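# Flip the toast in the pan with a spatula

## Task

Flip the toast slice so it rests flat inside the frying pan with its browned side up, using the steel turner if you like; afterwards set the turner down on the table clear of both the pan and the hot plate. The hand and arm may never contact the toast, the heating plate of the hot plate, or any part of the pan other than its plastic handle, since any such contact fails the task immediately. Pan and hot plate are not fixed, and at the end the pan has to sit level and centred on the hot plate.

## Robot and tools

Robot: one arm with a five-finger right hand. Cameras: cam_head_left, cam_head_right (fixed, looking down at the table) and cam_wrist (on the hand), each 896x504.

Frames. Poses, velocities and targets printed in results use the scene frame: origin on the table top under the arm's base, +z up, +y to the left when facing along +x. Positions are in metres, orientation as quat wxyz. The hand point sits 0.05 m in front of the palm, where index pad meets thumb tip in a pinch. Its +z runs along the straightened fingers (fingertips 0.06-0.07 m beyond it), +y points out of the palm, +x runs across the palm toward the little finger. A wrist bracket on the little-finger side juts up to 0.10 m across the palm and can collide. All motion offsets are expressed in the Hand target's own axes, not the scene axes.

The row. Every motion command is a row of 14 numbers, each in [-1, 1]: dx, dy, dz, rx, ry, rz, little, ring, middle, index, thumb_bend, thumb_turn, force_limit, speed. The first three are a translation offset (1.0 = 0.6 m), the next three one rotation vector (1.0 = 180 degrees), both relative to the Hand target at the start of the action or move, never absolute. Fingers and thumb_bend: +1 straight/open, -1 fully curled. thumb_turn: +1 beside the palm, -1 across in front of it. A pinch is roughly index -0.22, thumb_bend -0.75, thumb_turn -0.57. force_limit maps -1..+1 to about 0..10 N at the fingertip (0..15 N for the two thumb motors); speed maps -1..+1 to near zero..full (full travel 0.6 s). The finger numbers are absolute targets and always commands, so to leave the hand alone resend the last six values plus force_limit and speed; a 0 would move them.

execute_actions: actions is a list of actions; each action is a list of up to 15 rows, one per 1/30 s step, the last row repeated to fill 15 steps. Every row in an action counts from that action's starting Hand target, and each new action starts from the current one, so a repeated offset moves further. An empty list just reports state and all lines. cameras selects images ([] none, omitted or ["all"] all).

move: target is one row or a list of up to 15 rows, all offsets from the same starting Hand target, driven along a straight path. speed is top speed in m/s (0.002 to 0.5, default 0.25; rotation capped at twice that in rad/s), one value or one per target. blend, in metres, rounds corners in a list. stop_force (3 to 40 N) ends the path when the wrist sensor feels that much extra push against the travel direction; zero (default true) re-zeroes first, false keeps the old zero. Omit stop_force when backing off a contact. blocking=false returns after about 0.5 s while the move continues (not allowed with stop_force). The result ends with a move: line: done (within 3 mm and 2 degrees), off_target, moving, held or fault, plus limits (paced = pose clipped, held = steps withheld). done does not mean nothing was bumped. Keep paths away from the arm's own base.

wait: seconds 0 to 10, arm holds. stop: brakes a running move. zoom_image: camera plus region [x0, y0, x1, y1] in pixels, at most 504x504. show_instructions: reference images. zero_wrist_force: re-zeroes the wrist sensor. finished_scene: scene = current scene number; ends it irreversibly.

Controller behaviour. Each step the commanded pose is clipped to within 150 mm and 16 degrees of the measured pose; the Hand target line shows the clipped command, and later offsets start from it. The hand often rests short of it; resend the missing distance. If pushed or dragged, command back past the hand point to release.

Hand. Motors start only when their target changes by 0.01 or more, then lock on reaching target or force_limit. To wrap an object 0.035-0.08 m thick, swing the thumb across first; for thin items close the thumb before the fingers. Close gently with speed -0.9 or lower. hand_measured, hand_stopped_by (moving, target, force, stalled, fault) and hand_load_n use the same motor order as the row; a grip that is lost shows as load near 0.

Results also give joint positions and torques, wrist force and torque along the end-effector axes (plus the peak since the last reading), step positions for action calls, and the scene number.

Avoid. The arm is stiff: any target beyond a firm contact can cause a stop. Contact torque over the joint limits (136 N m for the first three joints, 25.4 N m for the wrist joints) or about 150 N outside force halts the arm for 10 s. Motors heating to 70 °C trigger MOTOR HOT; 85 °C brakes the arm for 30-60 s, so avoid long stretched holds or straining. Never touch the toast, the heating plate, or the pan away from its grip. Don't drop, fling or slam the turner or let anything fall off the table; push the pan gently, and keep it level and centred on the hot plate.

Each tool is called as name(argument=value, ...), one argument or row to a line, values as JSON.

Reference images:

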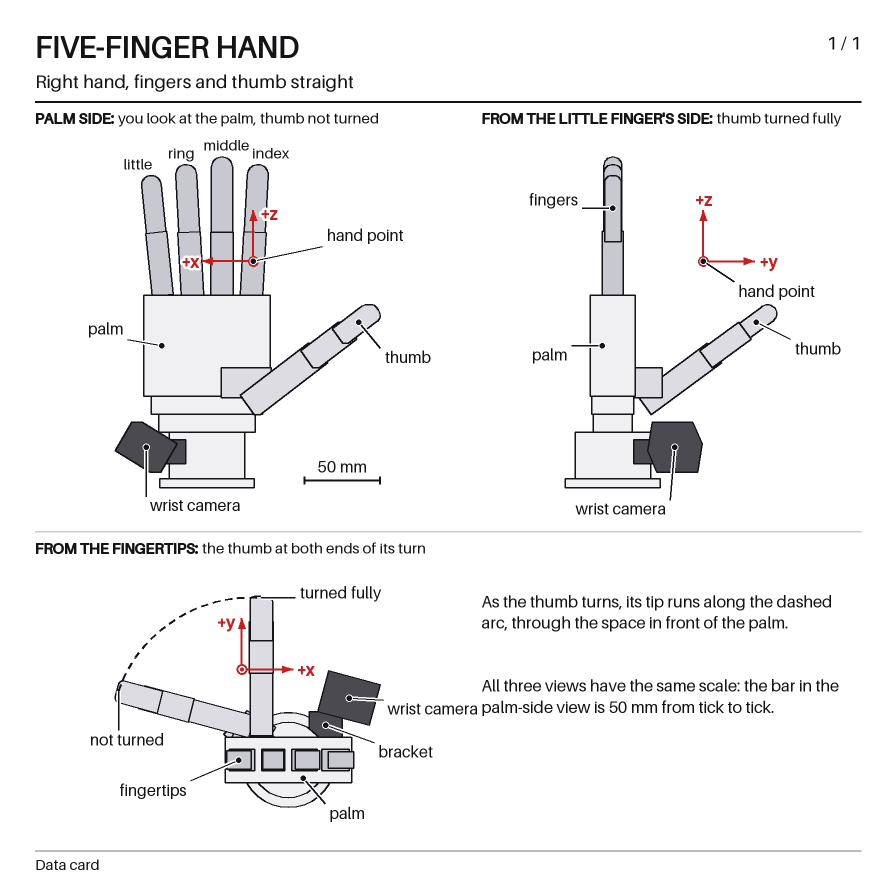

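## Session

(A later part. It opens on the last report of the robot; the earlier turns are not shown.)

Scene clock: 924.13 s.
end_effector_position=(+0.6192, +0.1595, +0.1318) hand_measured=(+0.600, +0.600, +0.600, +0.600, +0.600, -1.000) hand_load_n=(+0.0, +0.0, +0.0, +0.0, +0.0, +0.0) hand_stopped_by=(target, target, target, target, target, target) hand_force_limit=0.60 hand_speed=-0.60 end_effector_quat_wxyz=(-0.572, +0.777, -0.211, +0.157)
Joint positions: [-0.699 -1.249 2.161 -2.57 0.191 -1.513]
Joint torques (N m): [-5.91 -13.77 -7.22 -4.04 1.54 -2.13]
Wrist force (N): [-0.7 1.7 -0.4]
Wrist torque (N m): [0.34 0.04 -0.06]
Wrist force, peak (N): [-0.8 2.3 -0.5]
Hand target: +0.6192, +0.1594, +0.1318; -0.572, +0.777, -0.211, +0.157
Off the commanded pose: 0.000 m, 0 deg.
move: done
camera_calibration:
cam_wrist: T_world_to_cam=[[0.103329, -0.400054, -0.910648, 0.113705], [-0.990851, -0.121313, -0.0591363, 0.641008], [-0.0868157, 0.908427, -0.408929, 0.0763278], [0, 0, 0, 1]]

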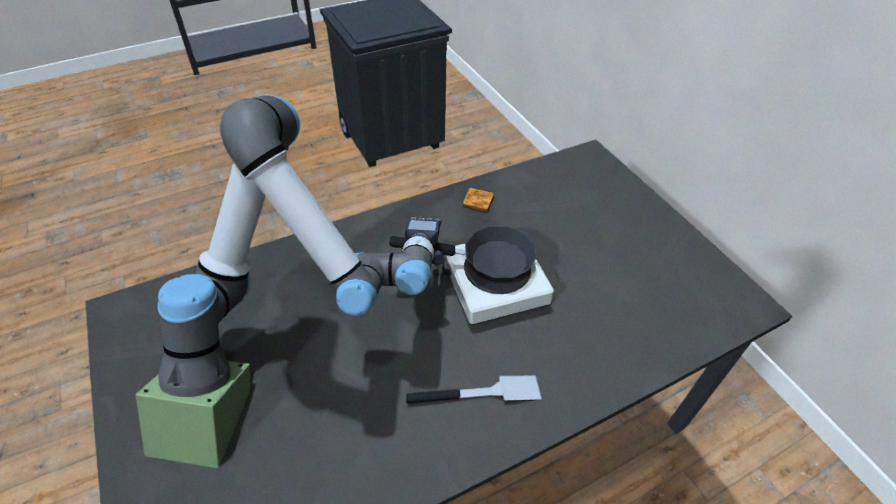

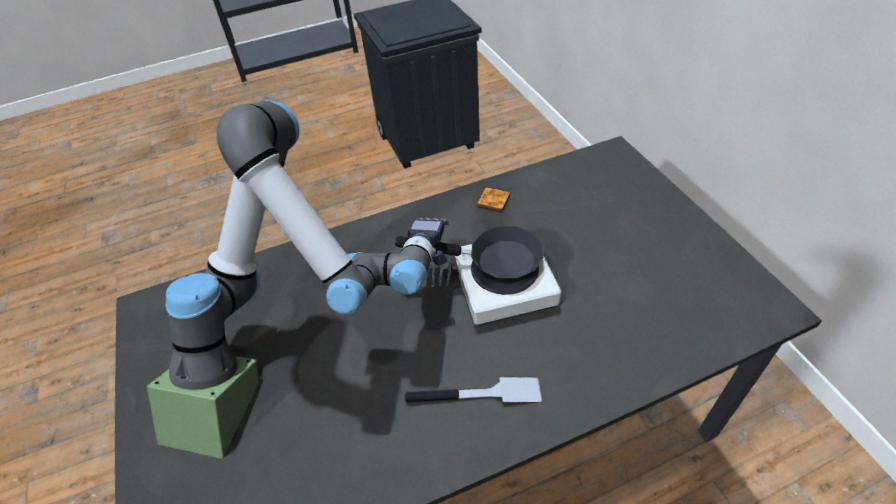

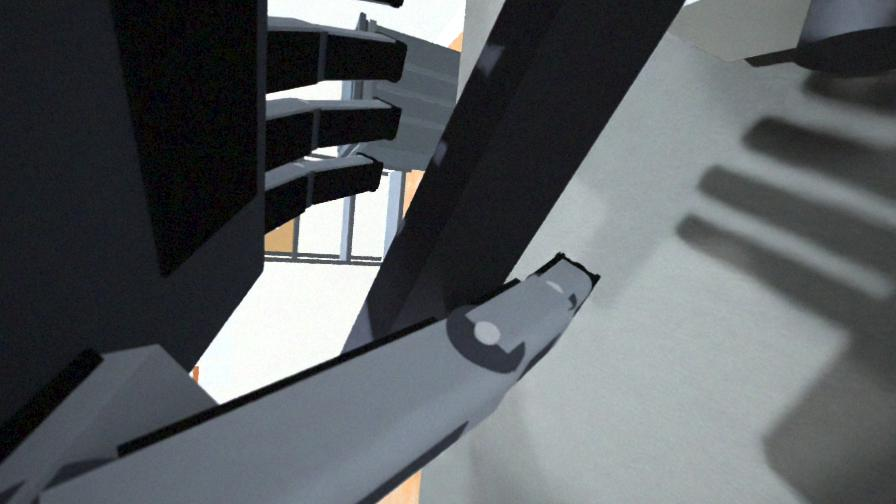

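move(
  target=[0,0.08,0,0,0,0,0.6,0.6,0.6,0.6,0.6,-1,0.6,-0.6],
  speed=0.03,
  cameras=[],
)

move(
  target=[0,0,0,0,0,0,0.8,0.8,0.8,0.8,1,-1,0.6,-0.6],
  cameras=[],
)

move(
  target=[0,0,0,0,0,0,0.8,0.8,0.8,0.8,1,1,0.6,-0.6],
)

zoom_image(
  camera="cam_head_left",
  region=[370, 170, 600, 350],
)

zoom_image(
  camera="cam_head_right",
  region=[370, 170, 600, 350],
)

Scene clock: 930.97 s.
end_effector_position=(+0.6120, +0.1472, +0.0858) hand_measured=(+0.600, +0.600, +0.600, +0.600, +0.600, -1.000) hand_load_n=(+0.0, +0.0, +0.0, +0.0, +0.0, +0.0) hand_stopped_by=(target, target, target, target, target, target) hand_force_limit=0.60 hand_speed=-0.60 end_effector_quat_wxyz=(-0.572, +0.777, -0.211, +0.157)
Joint positions: [-0.68 -1.156 2.171 -2.574 0.19 -1.614]
Joint torques (N m): [-16.81 -40.66 -7.92 0.58 0.89 2.6]
Wrist force (N): [-0.7 0.2 -0.7]
Wrist torque (N m): [0.24 0.05 -0.05]
Wrist force, peak (N): [-1.0 1.8 -0.6]
Hand target: +0.6120, +0.1472, +0.0859; -0.572, +0.777, -0.211, +0.157
Off the commanded pose: 0.000 m, 0 deg.
move: done

Scene clock: 932.20 s.
end_effector_position=(+0.6120, +0.1472, +0.0859) hand_measured=(+0.800, +0.800, +0.800, +0.800, +1.000, -1.000) hand_load_n=(+0.0, +0.0, +0.0, +0.0, +0.0, +0.0) hand_stopped_by=(target, target, target, target, target, target) hand_force_limit=0.60 hand_speed=-0.60 end_effector_quat_wxyz=(-0.572, +0.777, -0.211, +0.157)
Joint positions: [-0.68 -1.156 2.171 -2.574 0.19 -1.614]
Joint torques (N m): [-20.41 -39.34 -16.9 0.11 2.98 2.06]
Wrist force (N): [-0.9 0.4 -0.8]
Wrist torque (N m): [0.25 0.09 -0.05]
Wrist force, peak (N): [-0.9 0.5 -0.9]
Hand target: +0.6120, +0.1472, +0.0859; -0.572, +0.777, -0.211, +0.157
Off the commanded pose: 0.000 m, 0 deg.
move: done

Scene clock: 935.67 s.
end_effector_position=(+0.6120, +0.1472, +0.0860) hand_measured=(+0.800, +0.800, +0.800, +0.800, +1.000, +0.826) hand_load_n=(+0.0, +0.0, +0.0, +0.0, +0.0, -25.0) hand_stopped_by=(target, target, target, target, target, moving) hand_force_limit=0.60 hand_speed=-0.60 end_effector_quat_wxyz=(-0.573, +0.777, -0.211, +0.157)
Joint positions: [-0.68 -1.156 2.171 -2.574 0.191 -1.614]
Joint torques (N m): [-20.8 -34.4 -14.47 -0.66 0.09 1.68]
Wrist force (N): [-0.2 -4.3 0.9]
Wrist torque (N m): [0.48 -0.17 -0.85]
Wrist force, peak (N): [-0.2 -4.3 0.9]
Hand target: +0.6120, +0.1472, +0.0859; -0.572, +0.777, -0.211, +0.157
Off the commanded pose: 0.000 m, 0 deg.
move: done
camera_calibration:
cam_wrist: T_world_to_cam=[[0.103398, -0.400006, -0.910661, 0.0677718], [-0.990846, -0.121322, -0.0592119, 0.629745], [-0.0867983, 0.908447, -0.408888, 0.0680633], [0, 0, 0, 1]]

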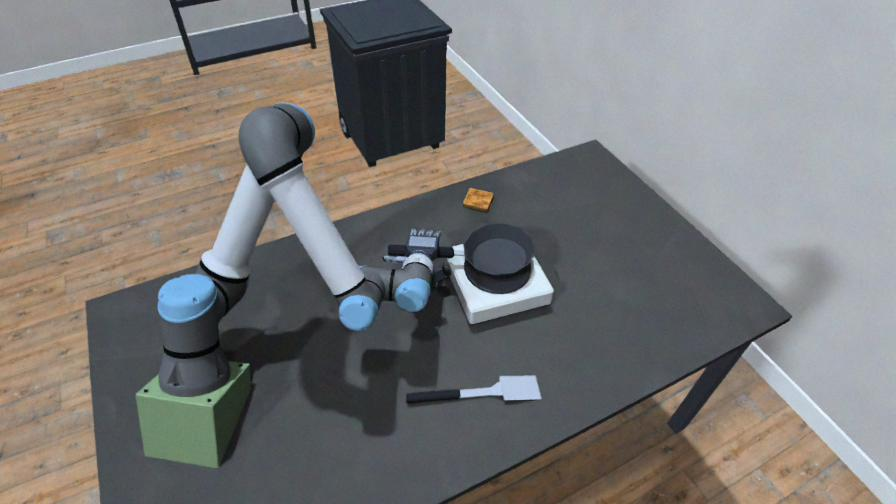

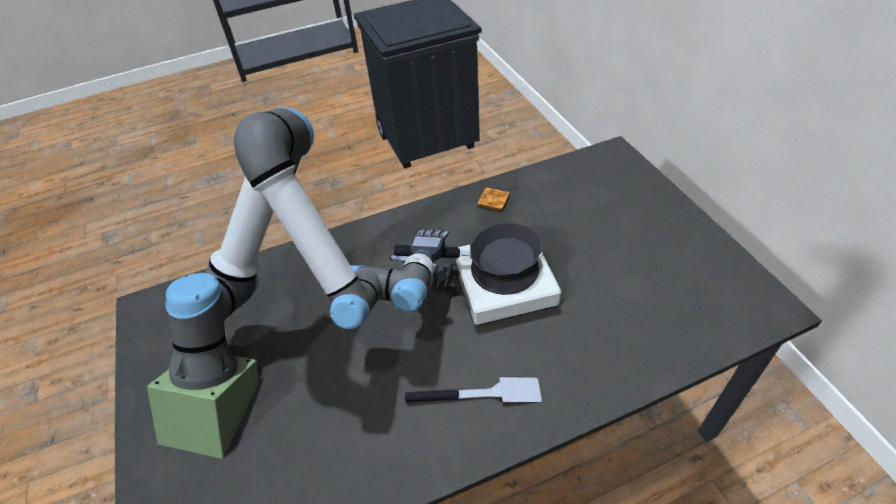

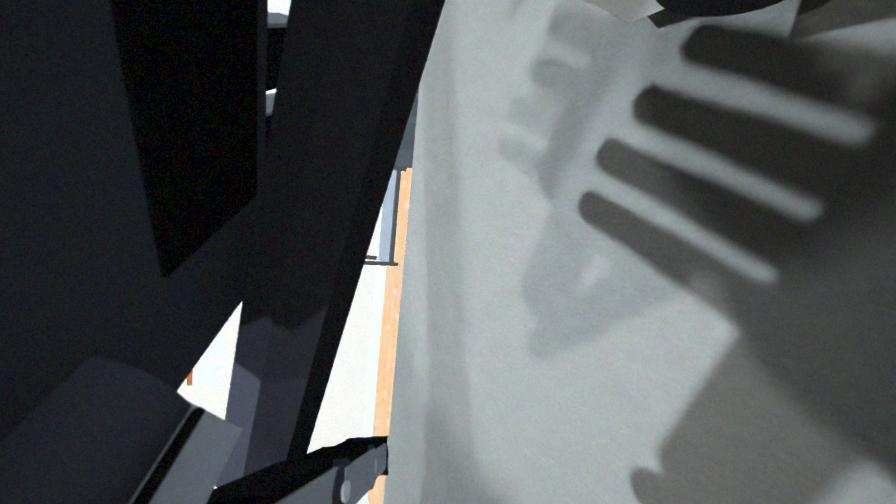

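Scaled by 2.191.

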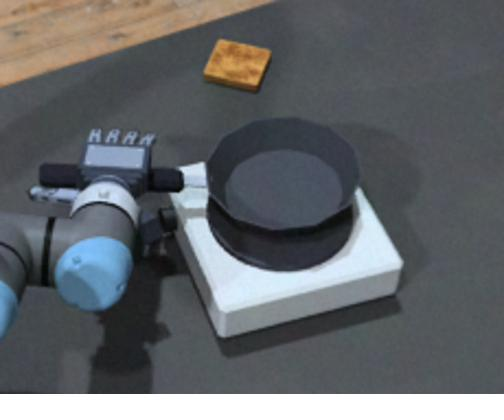

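Scaled by 2.191.

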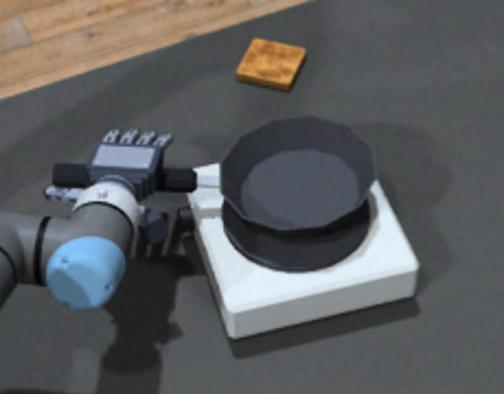

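move(
  target=[0,0,0,0,0,0,0.8,0.8,0.8,0.8,1,-1,0.6,-0.6],
  cameras=[],
)

move(
  target=[0,0,-0.04,0,0,0,0.8,0.8,0.8,0.8,1,-1,0.6,-0.6],
  speed=0.03,
  stop_force=3,
)

zoom_image(
  camera="cam_head_left",
  region=[370, 170, 600, 350],
)

Scene clock: 942.50 s.
end_effector_position=(+0.6120, +0.1472, +0.0859) hand_measured=(+0.800, +0.800, +0.800, +0.800, +1.000, -1.000) hand_load_n=(+0.0, +0.0, +0.0, +0.0, +0.0, +0.0) hand_stopped_by=(target, target, target, target, target, target) hand_force_limit=0.60 hand_speed=-0.60 end_effector_quat_wxyz=(-0.572, +0.777, -0.211, +0.157)
Joint positions: [-0.68 -1.156 2.171 -2.574 0.19 -1.614]
Joint torques (N m): [-19.24 -18.59 -5.68 -2.25 2.65 0.98]
Wrist force (N): [-1.1 0.3 -0.8]
Wrist torque (N m): [0.27 0.09 -0.06]
Wrist force, peak (N): [-0.4 -4.4 0.8]
Hand target: +0.6120, +0.1472, +0.0859; -0.572, +0.777, -0.211, +0.157
Off the commanded pose: 0.000 m, 0 deg.
move: done

Scene clock: 944.33 s.
end_effector_position=(+0.6004, +0.1275, +0.0930) hand_measured=(+0.800, +0.800, +0.800, +0.800, +1.000, -1.000) hand_load_n=(+0.0, +0.0, +0.0, +0.0, +0.0, +0.5) hand_stopped_by=(target, target, target, target, target, target) hand_force_limit=0.60 hand_speed=-0.60 end_effector_quat_wxyz=(-0.572, +0.777, -0.211, +0.157)
Joint positions: [-0.73 -1.087 2.189 -2.914 0.196 -1.357]
Joint torques (N m): [-7.45 -40.42 -3.59 0.49 0.05 -2.27]
Wrist force (N): [-1.0 0.4 -0.9]
Wrist torque (N m): [0.24 0.11 -0.06]
Wrist force, peak (N): [-1.6 0.3 -1.1]
Hand target: +0.6004, +0.1275, +0.0930; -0.572, +0.777, -0.211, +0.157
Off the commanded pose: 0.000 m, 0 deg.
move: done
camera_calibration:
cam_wrist: T_world_to_cam=[[0.103334, -0.400075, -0.910638, 0.0675419], [-0.99085, -0.121321, -0.0591351, 0.616209], [-0.086821, 0.908417, -0.408951, 0.0879171], [0, 0, 0, 1]]

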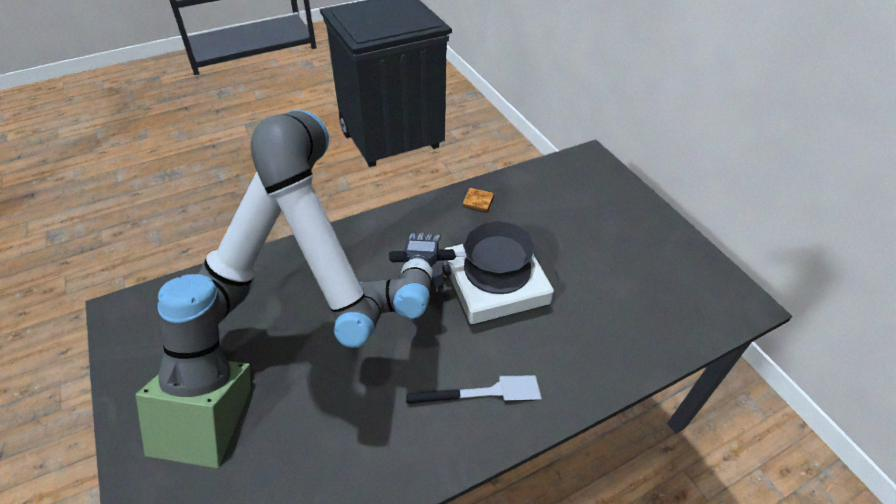

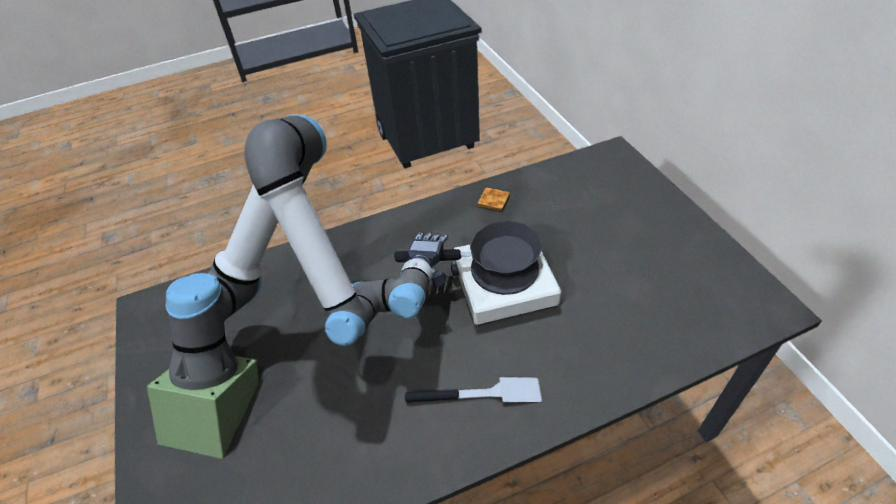

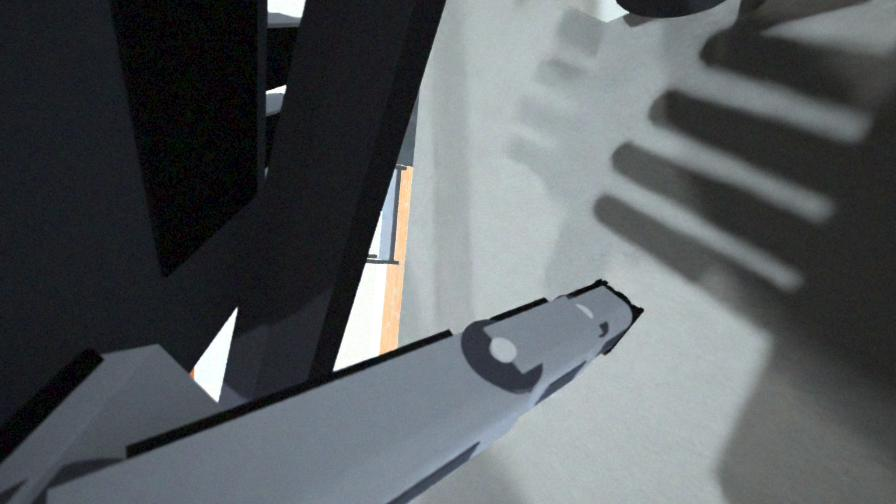

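Scaled by 2.191.

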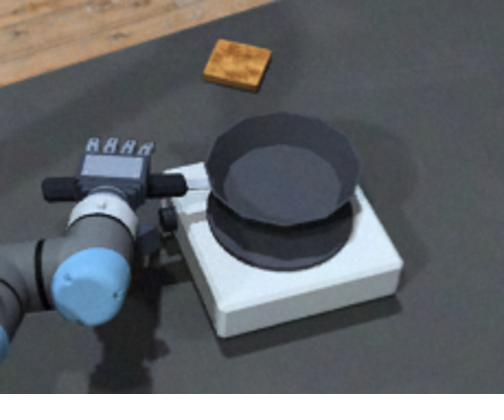

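move(
  target=[0,0.01,-0.05,0,0,0,1,1,1,1,1,-1,0.6,-0.6],
  speed=0.03,
  stop_force=3,
)

zoom_image(
  camera="cam_head_left",
  region=[370, 170, 600, 350],
)

zoom_image(
  camera="cam_head_right",
  region=[370, 170, 600, 350],
)

zoom_image(
  camera="cam_wrist",
  region=[200, 0, 700, 350],
)

Scene clock: 966.97 s.
end_effector_position=(+0.5849, +0.1012, +0.0961) hand_measured=(+1.000, +1.000, +1.000, +1.000, +1.000, -1.000) hand_load_n=(+0.0, -0.5, +0.0, +0.0, +0.0, +0.0) hand_stopped_by=(target, target, target, target, target, target) hand_force_limit=0.60 hand_speed=-0.60 end_effector_quat_wxyz=(-0.572, +0.777, -0.211, +0.157)
Joint positions: [-0.79 -0.987 2.18 -3.272 0.218 -1.084]
Joint torques (N m): [-8.83 -40.96 -2.65 0.53 0 -2.18]
Wrist force (N): [-0.8 0.6 -0.8]
Wrist torque (N m): [0.24 0.14 -0.04]
Wrist force, peak (N): [-1.2 0.3 -1.2]
Hand target: +0.5849, +0.1012, +0.0961; -0.572, +0.777, -0.211, +0.157
Off the commanded pose: 0.000 m, 0 deg.
move: done
camera_calibration:
cam_wrist: T_world_to_cam=[[0.103312, -0.400071, -0.910643, 0.0615124], [-0.990853, -0.121308, -0.0591175, 0.597887], [-0.0868175, 0.90842, -0.408944, 0.111661], [0, 0, 0, 1]]

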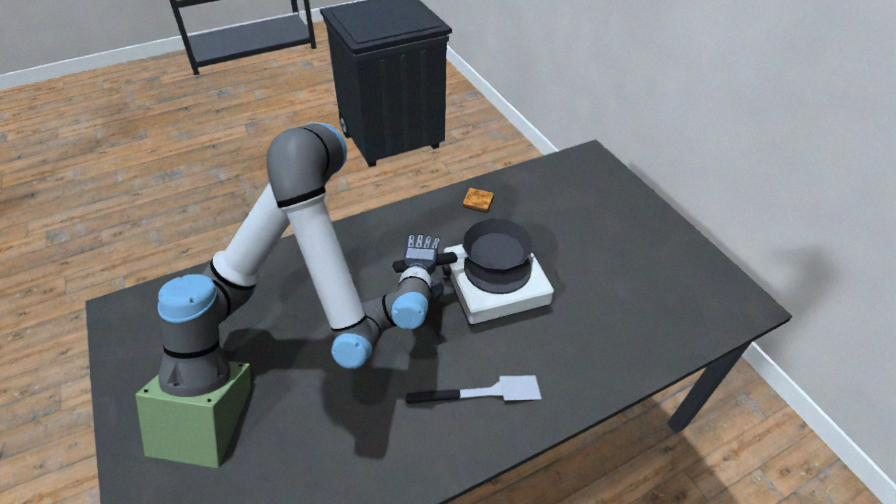

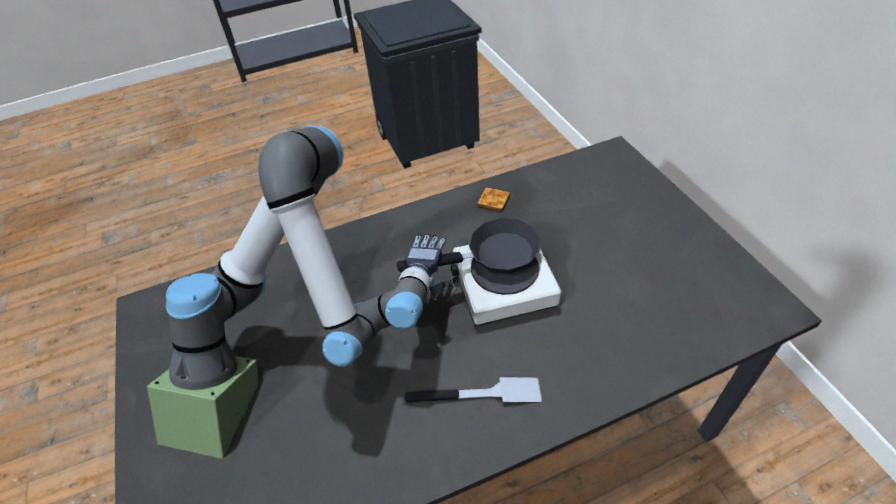

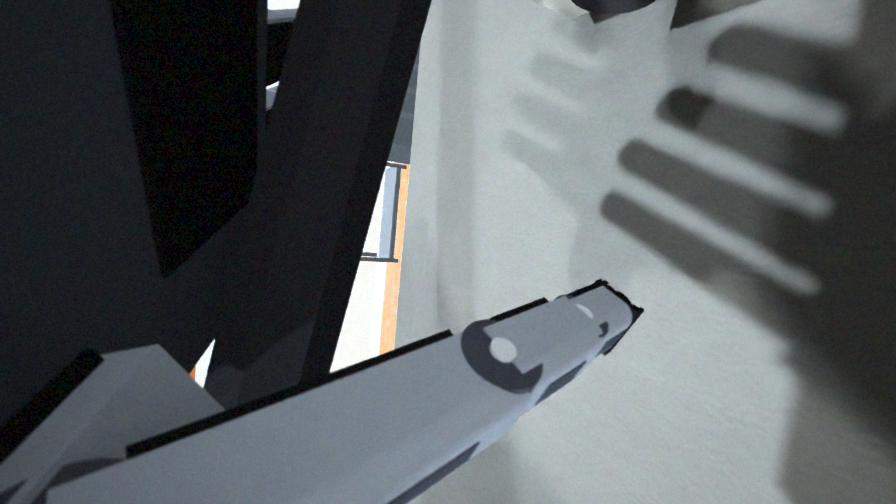

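Scaled by 2.191.

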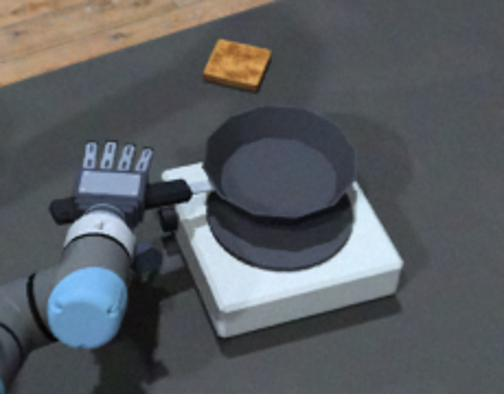

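Scaled by 2.191.

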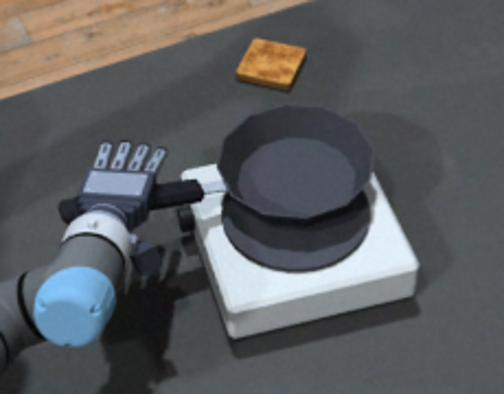

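Scaled by 1.008.

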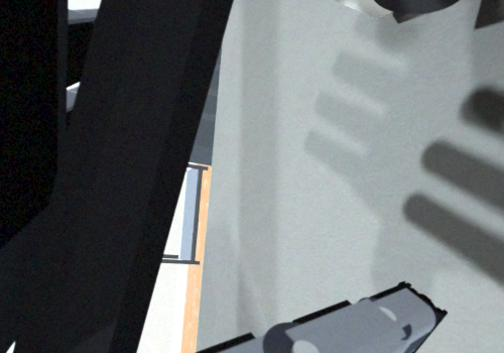

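move(
  target=[
    [0,-0.03,0,0,0,0,1,1,1,1,1,-1,0.6,-0.6],
    [0,-0.03,-0.16,0,0,0,1,1,1,1,1,-1,0.6,-0.6],
  ],
  speed=0.04,
  stop_force=3,
)

zoom_image(
  camera="cam_head_left",
  region=[370, 170, 600, 350],
)

zoom_image(
  camera="cam_head_right",
  region=[370, 170, 600, 350],
)

Scene clock: 977.47 s.
end_effector_position=(+0.5410, +0.0268, +0.1417) hand_measured=(+1.000, +1.000, +1.000, +1.000, +1.000, -1.000) hand_load_n=(+0.0, +0.0, -0.5, +0.0, +0.0, +0.0) hand_stopped_by=(target, target, target, target, target, target) hand_force_limit=0.60 hand_speed=-0.60 end_effector_quat_wxyz=(-0.572, +0.777, -0.211, +0.157)
Joint positions: [-0.997 -0.865 2.098 -3.817 0.366 -0.558]
Joint torques (N m): [-10.95 -41.96 -2.93 1.67 0.27 -1.94]
Wrist force (N): [-1.0 1.0 0.3]
Wrist torque (N m): [0.12 0.10 -0.07]
Wrist force, peak (N): [-0.9 1.8 -0.3]
Hand target: +0.5410, +0.0268, +0.1417; -0.572, +0.777, -0.211, +0.157
Off the commanded pose: 0.000 m, 0 deg.
move: done
camera_calibration:
cam_wrist: T_world_to_cam=[[0.103312, -0.400072, -0.910642, 0.0777739], [-0.990853, -0.121303, -0.0591197, 0.548032], [-0.0868117, 0.908421, -0.408944, 0.19406], [0, 0, 0, 1]]

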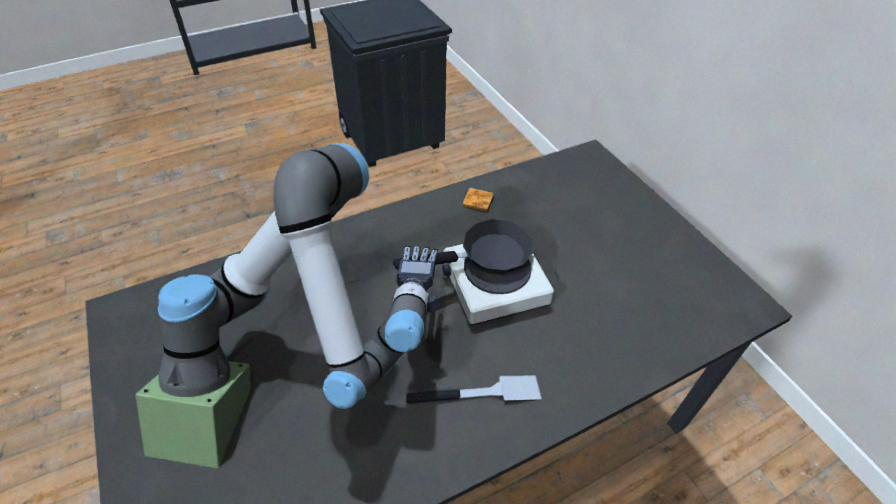

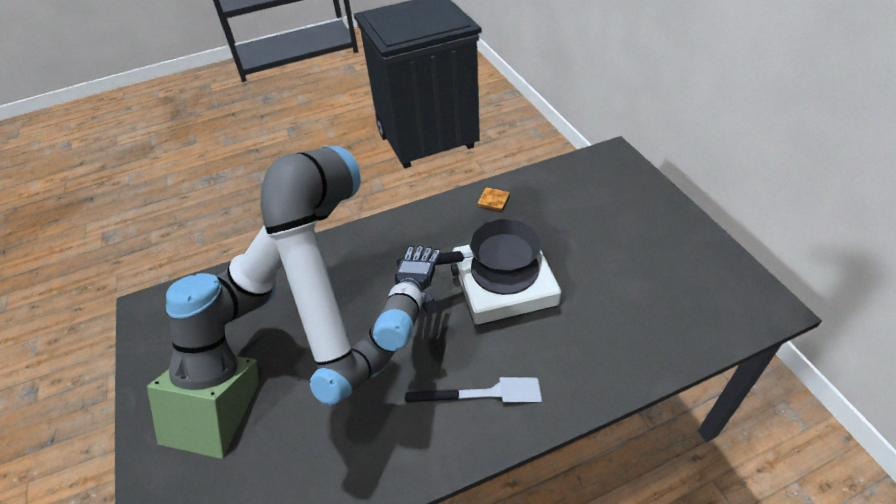

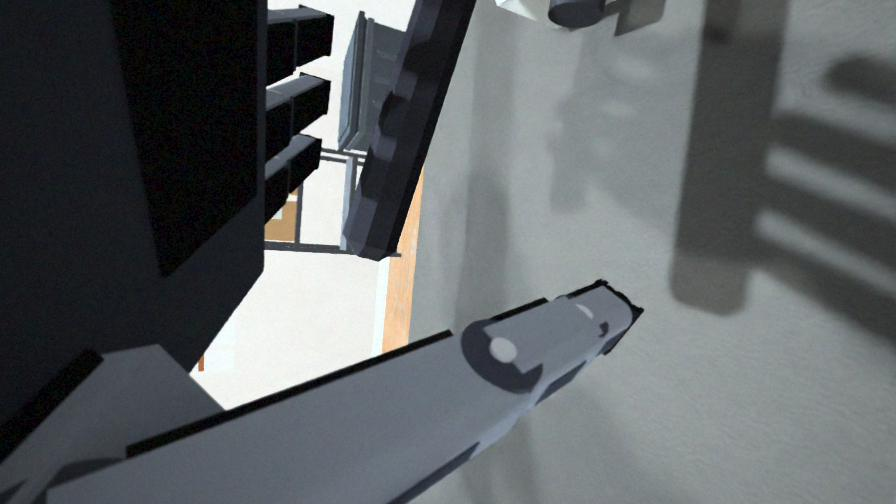

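Scaled by 2.191.

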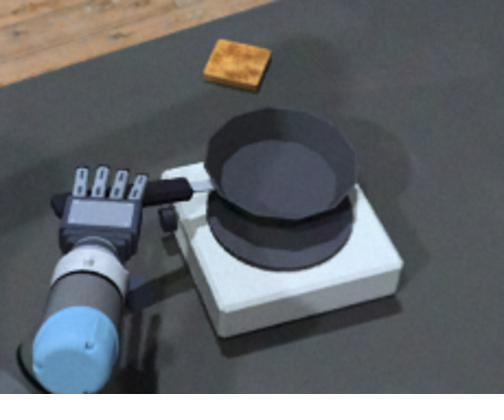

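Scaled by 2.191.

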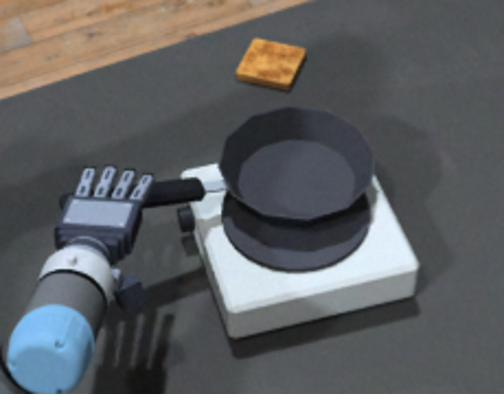

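move(
  target=[
    [0,-0.03,-0.2,0,0,0,1,1,1,1,1,-1,0.6,-0.6],
    [0.0658,-0.259,-0.337,0,0,0,1,1,1,1,1,-1,0.6,-0.6],
  ],
  speed=0.15,
  cameras=[],
)

move(
  target=[0,0,0,0,0.892,0.274,1,1,1,1,1,-1,0.6,-0.6],
  speed=0.4,
)

Scene clock: 1012.73 s.
end_effector_position=(+0.4999, -0.1199, +0.3499) hand_measured=(+1.000, +1.000, +1.000, +1.000, +1.000, -1.000) hand_load_n=(+0.0, -0.5, +0.0, +0.0, +0.0, +0.0) hand_stopped_by=(target, target, target, target, target, target) hand_force_limit=0.60 hand_speed=-0.60 end_effector_quat_wxyz=(-0.572, +0.777, -0.211, +0.157)
Joint positions: [-1.364 -0.938 1.749 -3.656 0.703 -0.261]
Joint torques (N m): [-16.73 -17.7 -22.58 2 -0.25 -2.18]
Wrist force (N): [-1.6 1.6 -0.8]
Wrist torque (N m): [0.34 0.19 -0.10]
Wrist force, peak (N): [-1.5 2.8 -0.3]
Hand target: +0.5000, -0.1199, +0.3499; -0.572, +0.777, -0.211, +0.157
Off the commanded pose: 0.000 m, 0 deg.
move: done

Scene clock: 1016.97 s.
end_effector_position=(+0.5000, -0.1199, +0.3498) hand_measured=(+1.000, +1.000, +1.000, +1.000, +1.000, -1.000) hand_load_n=(+0.0, +0.0, +0.0, +0.0, +0.0, +0.0) hand_stopped_by=(target, target, target, target, target, target) hand_force_limit=0.60 hand_speed=-0.60 end_effector_quat_wxyz=(-0.095, +0.129, +0.793, -0.587) end_effector_velocity=(+0.000, +0.000, +0.000) end_effector_angular_velocity=(+0.001, +0.001, -0.003)
Joint positions: [-0.669 -1.745 1.989 -2.106 -2.335 1.339]
Joint velocities: [0.001 0 -0.002 0.007 0 0.004]
Joint torques (N m): [-14.65 -22.55 -28.39 0.86 -1.33 2.12]
Wrist force (N): [-0.5 1.3 0.7]
Wrist torque (N m): [0.23 0.02 0.04]
Wrist force, peak (N): [-1.0 1.7 -1.2]
Hand target: +0.5000, -0.1199, +0.3499; -0.095, +0.129, +0.793, -0.587
Off the commanded pose: 0.000 m, 0 deg.
move: done
camera_calibration:
cam_wrist: T_world_to_cam=[[-0.184071, 0.365789, -0.912314, 0.448941], [0.943751, 0.325158, -0.0600432, -0.411449], [0.274683, -0.87205, -0.405066, 0.0133352], [0, 0, 0, 1]]

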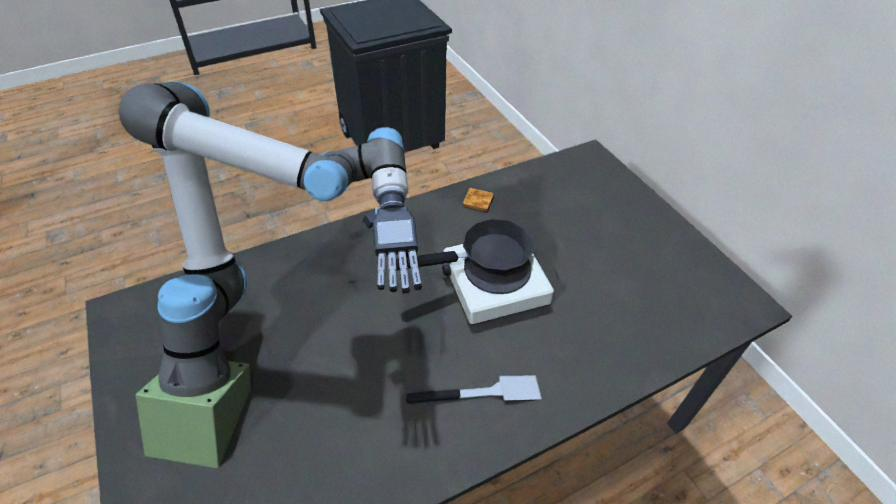

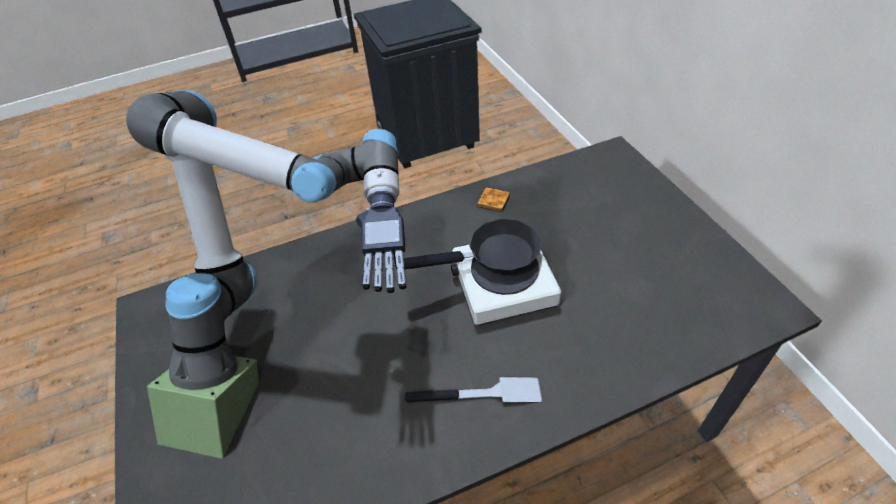

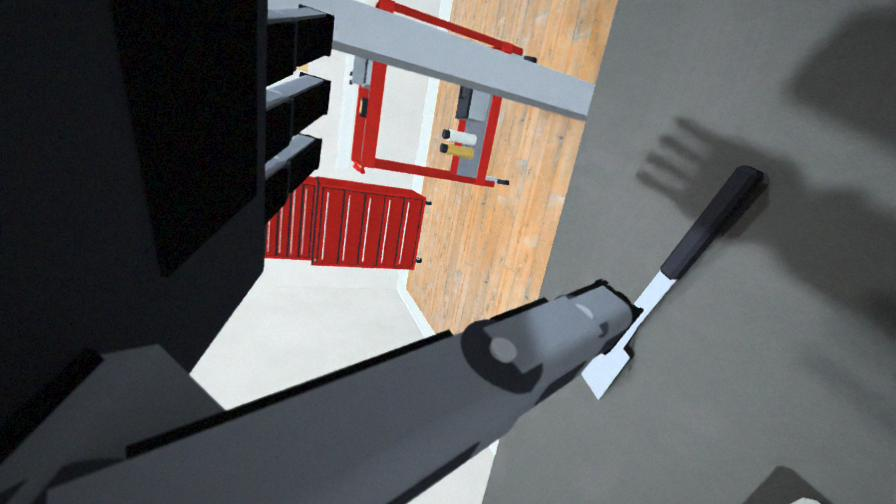

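move(
  target=[-0.101,0.3407,0.3095,-0.072,0,0,0.35,0.35,0.35,0.35,-0.35,-1,0.6,-0.6],
  speed=0.15,
)

Scene clock: 1026.07 s.
end_effector_position=(+0.5202, -0.2511, +0.1003) hand_measured=(+0.350, +0.350, +0.350, +0.350, -0.350, -1.000) hand_load_n=(+0.0, +0.0, +0.0, +0.5, +0.0, +0.5) hand_stopped_by=(target, target, target, target, target, target) hand_force_limit=0.60 hand_speed=-0.60 end_effector_quat_wxyz=(-0.080, +0.139, +0.854, -0.494)
Joint positions: [-0.723 -1.194 2.102 -2.742 -2.1 1.315]
Joint torques (N m): [-7.25 -16.58 -8.14 -4.24 0.28 1.67]
Wrist force (N): [-0.7 1.0 0.8]
Wrist torque (N m): [0.17 0.02 0.00]
Wrist force, peak (N): [-1.2 1.4 2.0]
Hand target: +0.5202, -0.2511, +0.1003; -0.080, +0.139, +0.854, -0.494
Off the commanded pose: 0.000 m, 0 deg.
move: done
camera_calibration:
cam_wrist: T_world_to_cam=[[-0.121347, 0.552742, -0.82447, 0.278531], [0.943107, 0.323236, 0.0778959, -0.416871], [0.309554, -0.768111, -0.560519, -0.184173], [0, 0, 0, 1]]

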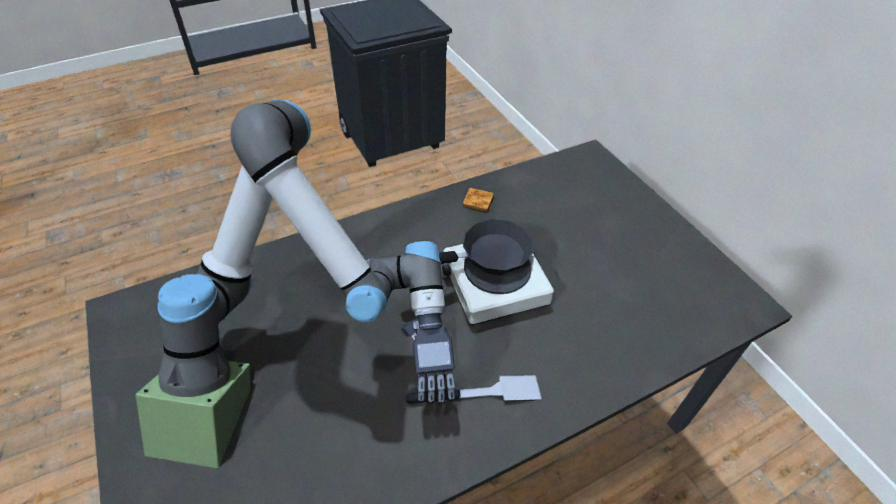

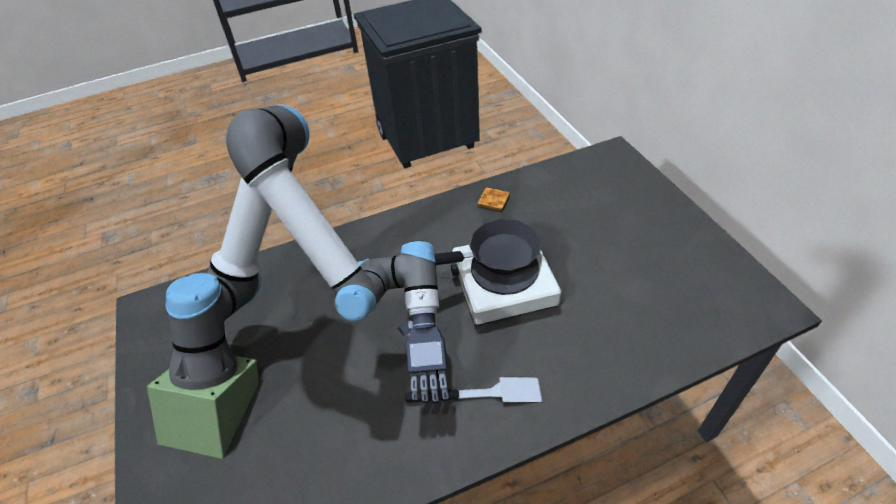

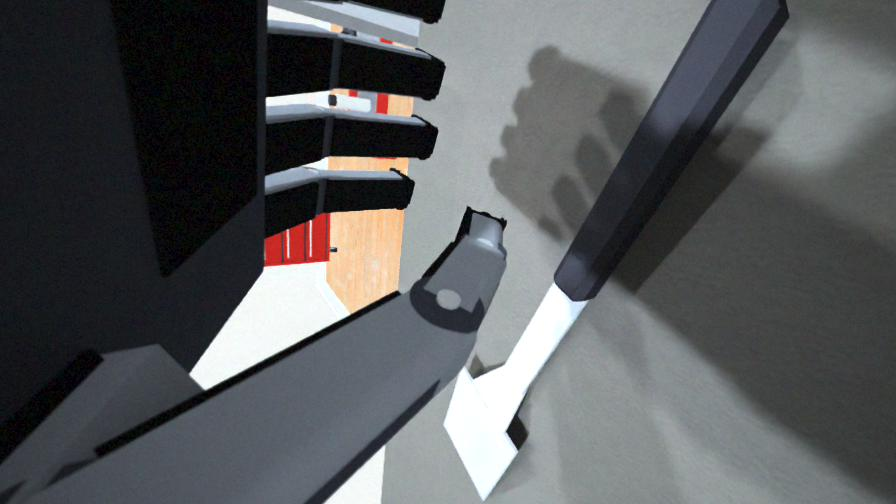

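move(
  target=[0,0.127,0.0733,0,0,0,0.35,0.35,0.35,0.35,-0.35,-1,0.6,-0.6],
  speed=0.04,
  stop_force=3,
)

zoom_image(
  camera="cam_head_left",
  region=[350, 310, 560, 450],
)

Scene clock: 1031.07 s.
end_effector_position=(+0.5202, -0.2512, +0.0313) hand_measured=(+0.350, +0.350, +0.350, +0.350, -0.350, -1.000) hand_load_n=(+0.0, +0.0, +0.0, +0.0, -0.5, +0.5) hand_stopped_by=(target, target, target, target, target, target) hand_force_limit=0.60 hand_speed=-0.60 end_effector_quat_wxyz=(-0.080, +0.139, +0.854, -0.494)
Joint positions: [-0.658 -1.05 2.098 -2.845 -2.116 1.389]
Joint torques (N m): [-8.88 -19.3 -4.46 -4 0.43 1.67]
Wrist force (N): [-1.6 0.4 0.3]
Wrist torque (N m): [0.18 0.07 -0.07]
Wrist force, peak (N): [-0.9 -4.6 -3.8]
Hand target: +0.5202, -0.2512, +0.0312; -0.080, +0.139, +0.854, -0.494 (not the last commanded pose)
Off the commanded pose: 0.019 m, 0 deg.
move: contact
camera_calibration:
cam_wrist: T_world_to_cam=[[-0.121336, 0.552762, -0.824459, 0.221655], [0.943118, 0.323204, 0.0778936, -0.411472], [0.309525, -0.768111, -0.560536, -0.222938], [0, 0, 0, 1]]

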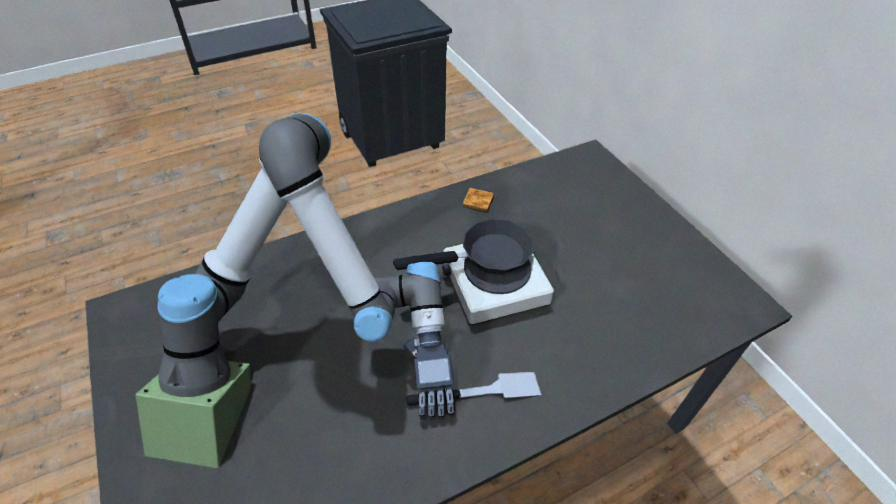

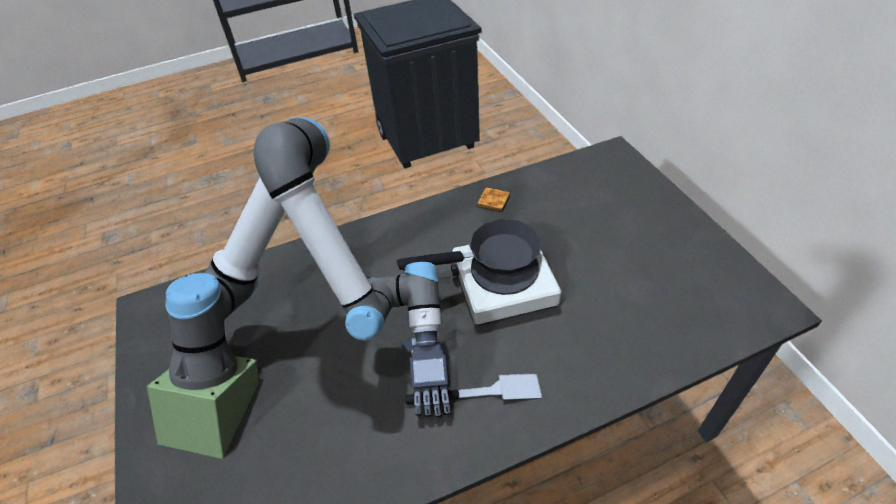

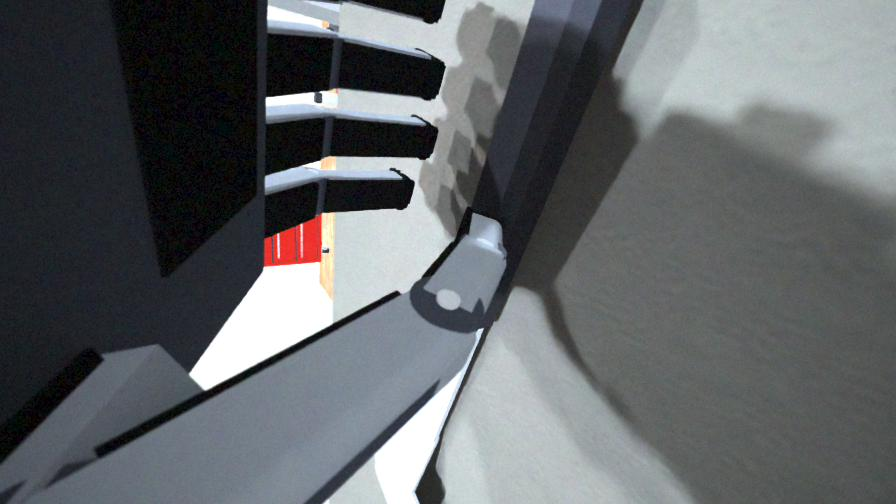

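Scaled by 2.400.

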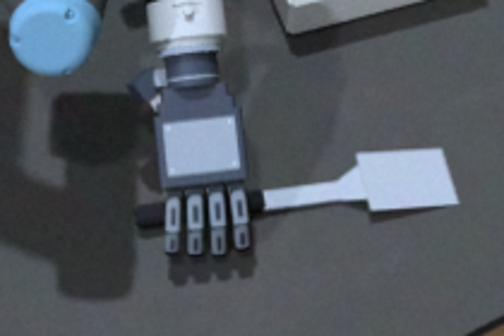

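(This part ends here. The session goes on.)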